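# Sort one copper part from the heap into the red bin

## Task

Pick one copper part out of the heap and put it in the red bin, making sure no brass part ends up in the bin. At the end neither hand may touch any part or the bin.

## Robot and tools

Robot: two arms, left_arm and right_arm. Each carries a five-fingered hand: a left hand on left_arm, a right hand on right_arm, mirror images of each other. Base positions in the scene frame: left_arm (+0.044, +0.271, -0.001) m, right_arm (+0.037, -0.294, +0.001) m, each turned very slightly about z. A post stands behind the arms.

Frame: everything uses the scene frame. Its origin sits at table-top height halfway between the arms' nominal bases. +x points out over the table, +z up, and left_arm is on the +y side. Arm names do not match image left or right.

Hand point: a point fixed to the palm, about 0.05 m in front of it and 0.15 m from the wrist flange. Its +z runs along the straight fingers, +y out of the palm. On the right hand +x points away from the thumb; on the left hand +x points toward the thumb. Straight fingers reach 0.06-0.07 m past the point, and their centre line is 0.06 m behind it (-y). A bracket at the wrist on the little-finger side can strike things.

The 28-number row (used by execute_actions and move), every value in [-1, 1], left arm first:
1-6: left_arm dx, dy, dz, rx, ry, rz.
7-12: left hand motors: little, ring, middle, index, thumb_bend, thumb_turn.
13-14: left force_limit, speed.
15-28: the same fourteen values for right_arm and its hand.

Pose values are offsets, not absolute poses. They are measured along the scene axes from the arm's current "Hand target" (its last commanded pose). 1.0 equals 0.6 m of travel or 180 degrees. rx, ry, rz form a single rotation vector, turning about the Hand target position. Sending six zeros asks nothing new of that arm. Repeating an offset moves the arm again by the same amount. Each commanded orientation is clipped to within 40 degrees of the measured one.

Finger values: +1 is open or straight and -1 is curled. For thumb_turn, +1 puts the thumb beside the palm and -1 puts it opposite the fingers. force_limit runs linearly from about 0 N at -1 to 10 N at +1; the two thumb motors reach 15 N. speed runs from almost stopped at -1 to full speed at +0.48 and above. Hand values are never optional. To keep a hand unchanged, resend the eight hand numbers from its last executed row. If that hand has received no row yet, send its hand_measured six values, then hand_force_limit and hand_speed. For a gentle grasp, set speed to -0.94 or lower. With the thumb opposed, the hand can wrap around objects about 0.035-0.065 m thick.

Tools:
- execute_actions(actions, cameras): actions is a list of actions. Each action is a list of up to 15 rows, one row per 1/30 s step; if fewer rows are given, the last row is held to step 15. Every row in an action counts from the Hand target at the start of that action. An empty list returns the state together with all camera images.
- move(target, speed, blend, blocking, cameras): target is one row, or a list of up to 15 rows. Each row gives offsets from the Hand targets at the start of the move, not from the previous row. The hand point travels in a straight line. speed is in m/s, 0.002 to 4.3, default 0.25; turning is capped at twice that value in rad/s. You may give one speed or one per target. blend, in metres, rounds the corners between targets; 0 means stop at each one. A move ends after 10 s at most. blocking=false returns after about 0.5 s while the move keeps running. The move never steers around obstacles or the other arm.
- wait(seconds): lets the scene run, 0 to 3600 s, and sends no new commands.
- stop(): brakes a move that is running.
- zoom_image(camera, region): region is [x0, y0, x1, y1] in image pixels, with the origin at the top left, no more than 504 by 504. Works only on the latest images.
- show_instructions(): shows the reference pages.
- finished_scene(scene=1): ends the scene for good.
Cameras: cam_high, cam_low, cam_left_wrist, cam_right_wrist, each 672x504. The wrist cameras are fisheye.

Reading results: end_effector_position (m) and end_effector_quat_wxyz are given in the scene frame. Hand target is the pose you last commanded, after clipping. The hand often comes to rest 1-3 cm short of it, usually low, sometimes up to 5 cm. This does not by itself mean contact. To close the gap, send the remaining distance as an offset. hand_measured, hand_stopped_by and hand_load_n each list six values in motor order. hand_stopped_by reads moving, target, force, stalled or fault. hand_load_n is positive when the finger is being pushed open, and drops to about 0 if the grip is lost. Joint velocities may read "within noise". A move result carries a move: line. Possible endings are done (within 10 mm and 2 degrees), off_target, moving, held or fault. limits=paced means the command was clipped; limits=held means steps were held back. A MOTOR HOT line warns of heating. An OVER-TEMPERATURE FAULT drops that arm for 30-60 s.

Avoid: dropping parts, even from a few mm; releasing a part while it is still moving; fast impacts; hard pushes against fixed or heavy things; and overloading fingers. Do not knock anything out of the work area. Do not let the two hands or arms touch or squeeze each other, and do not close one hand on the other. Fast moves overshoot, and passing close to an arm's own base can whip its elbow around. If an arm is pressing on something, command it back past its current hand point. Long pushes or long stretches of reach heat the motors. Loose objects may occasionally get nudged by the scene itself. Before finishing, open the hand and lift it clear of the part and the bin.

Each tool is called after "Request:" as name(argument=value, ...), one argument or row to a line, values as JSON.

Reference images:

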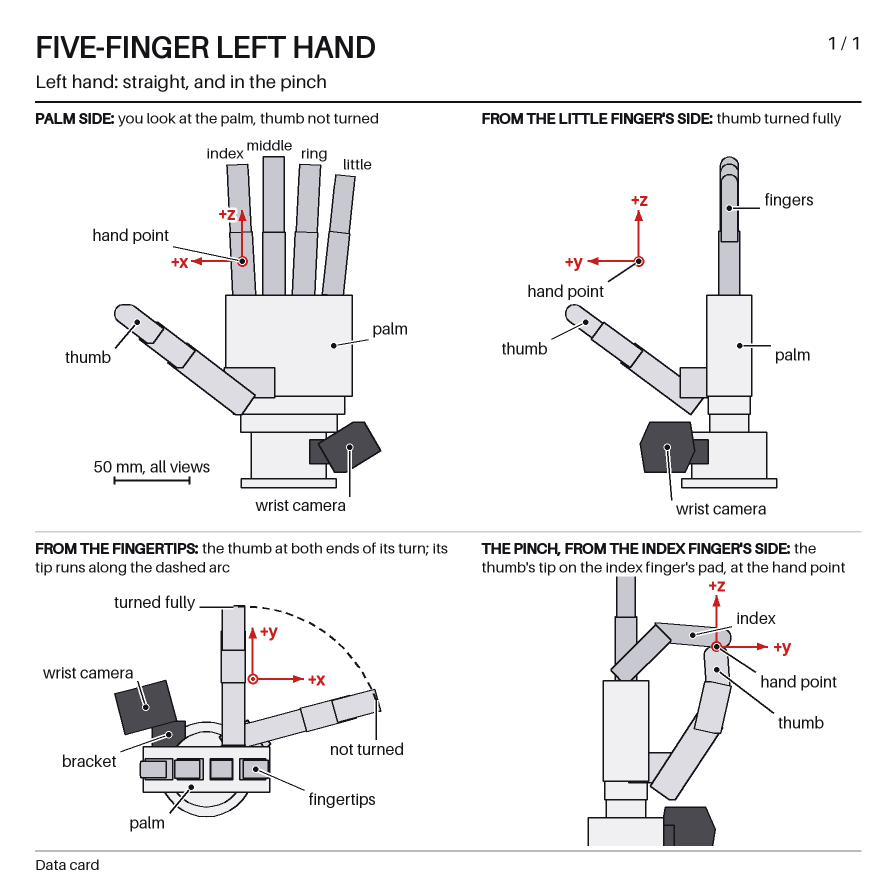

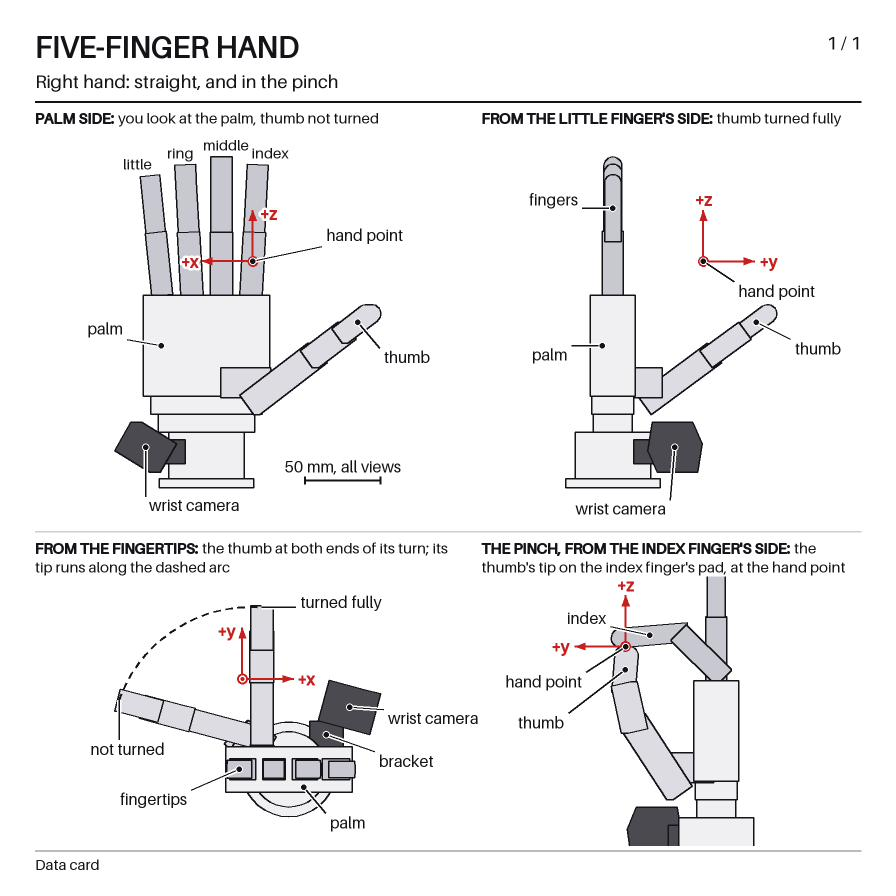

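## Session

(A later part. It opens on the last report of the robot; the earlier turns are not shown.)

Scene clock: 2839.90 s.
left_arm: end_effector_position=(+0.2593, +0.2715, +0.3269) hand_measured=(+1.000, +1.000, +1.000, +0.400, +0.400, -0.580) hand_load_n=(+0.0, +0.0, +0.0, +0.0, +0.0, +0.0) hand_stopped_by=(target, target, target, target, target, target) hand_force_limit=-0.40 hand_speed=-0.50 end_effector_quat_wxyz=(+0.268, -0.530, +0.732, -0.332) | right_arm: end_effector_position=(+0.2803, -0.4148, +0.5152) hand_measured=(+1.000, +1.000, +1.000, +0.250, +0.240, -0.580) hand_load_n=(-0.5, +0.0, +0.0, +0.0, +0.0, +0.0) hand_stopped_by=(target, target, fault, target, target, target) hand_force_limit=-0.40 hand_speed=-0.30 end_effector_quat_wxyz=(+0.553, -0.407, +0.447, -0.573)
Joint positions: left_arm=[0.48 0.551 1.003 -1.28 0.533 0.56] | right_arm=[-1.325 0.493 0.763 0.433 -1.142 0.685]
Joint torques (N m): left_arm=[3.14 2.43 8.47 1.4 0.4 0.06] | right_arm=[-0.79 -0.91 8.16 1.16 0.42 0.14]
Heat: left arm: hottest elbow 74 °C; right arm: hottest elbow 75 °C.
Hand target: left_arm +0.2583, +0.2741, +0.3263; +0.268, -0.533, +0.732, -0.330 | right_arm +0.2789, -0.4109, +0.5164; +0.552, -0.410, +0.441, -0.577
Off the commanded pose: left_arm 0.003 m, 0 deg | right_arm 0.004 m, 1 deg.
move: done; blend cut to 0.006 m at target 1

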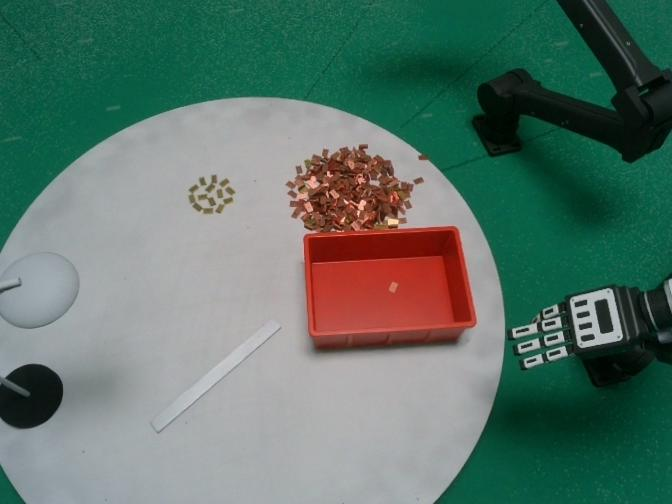

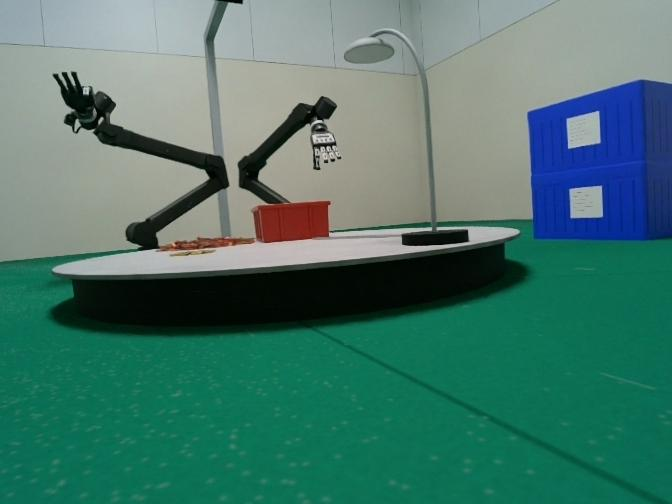

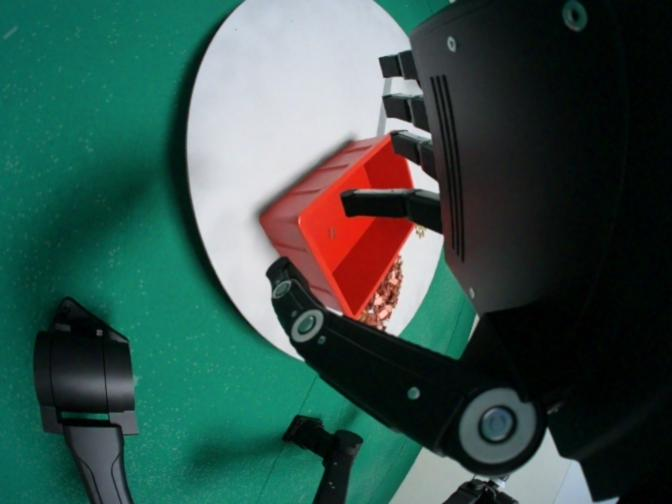

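Request:
zoom_image(
  camera="cam_high",
  region=[370, 130, 460, 200],
)

Scaled by 5.600.

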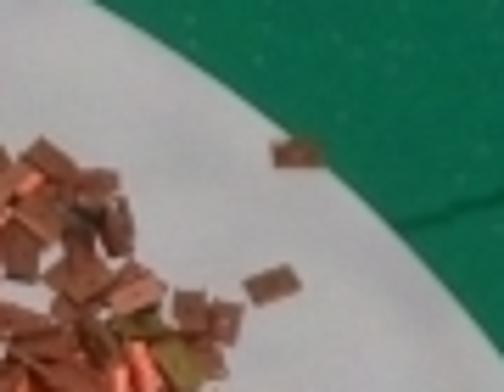

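Request:
finished_scene(
)

The scene is finished: the task was done.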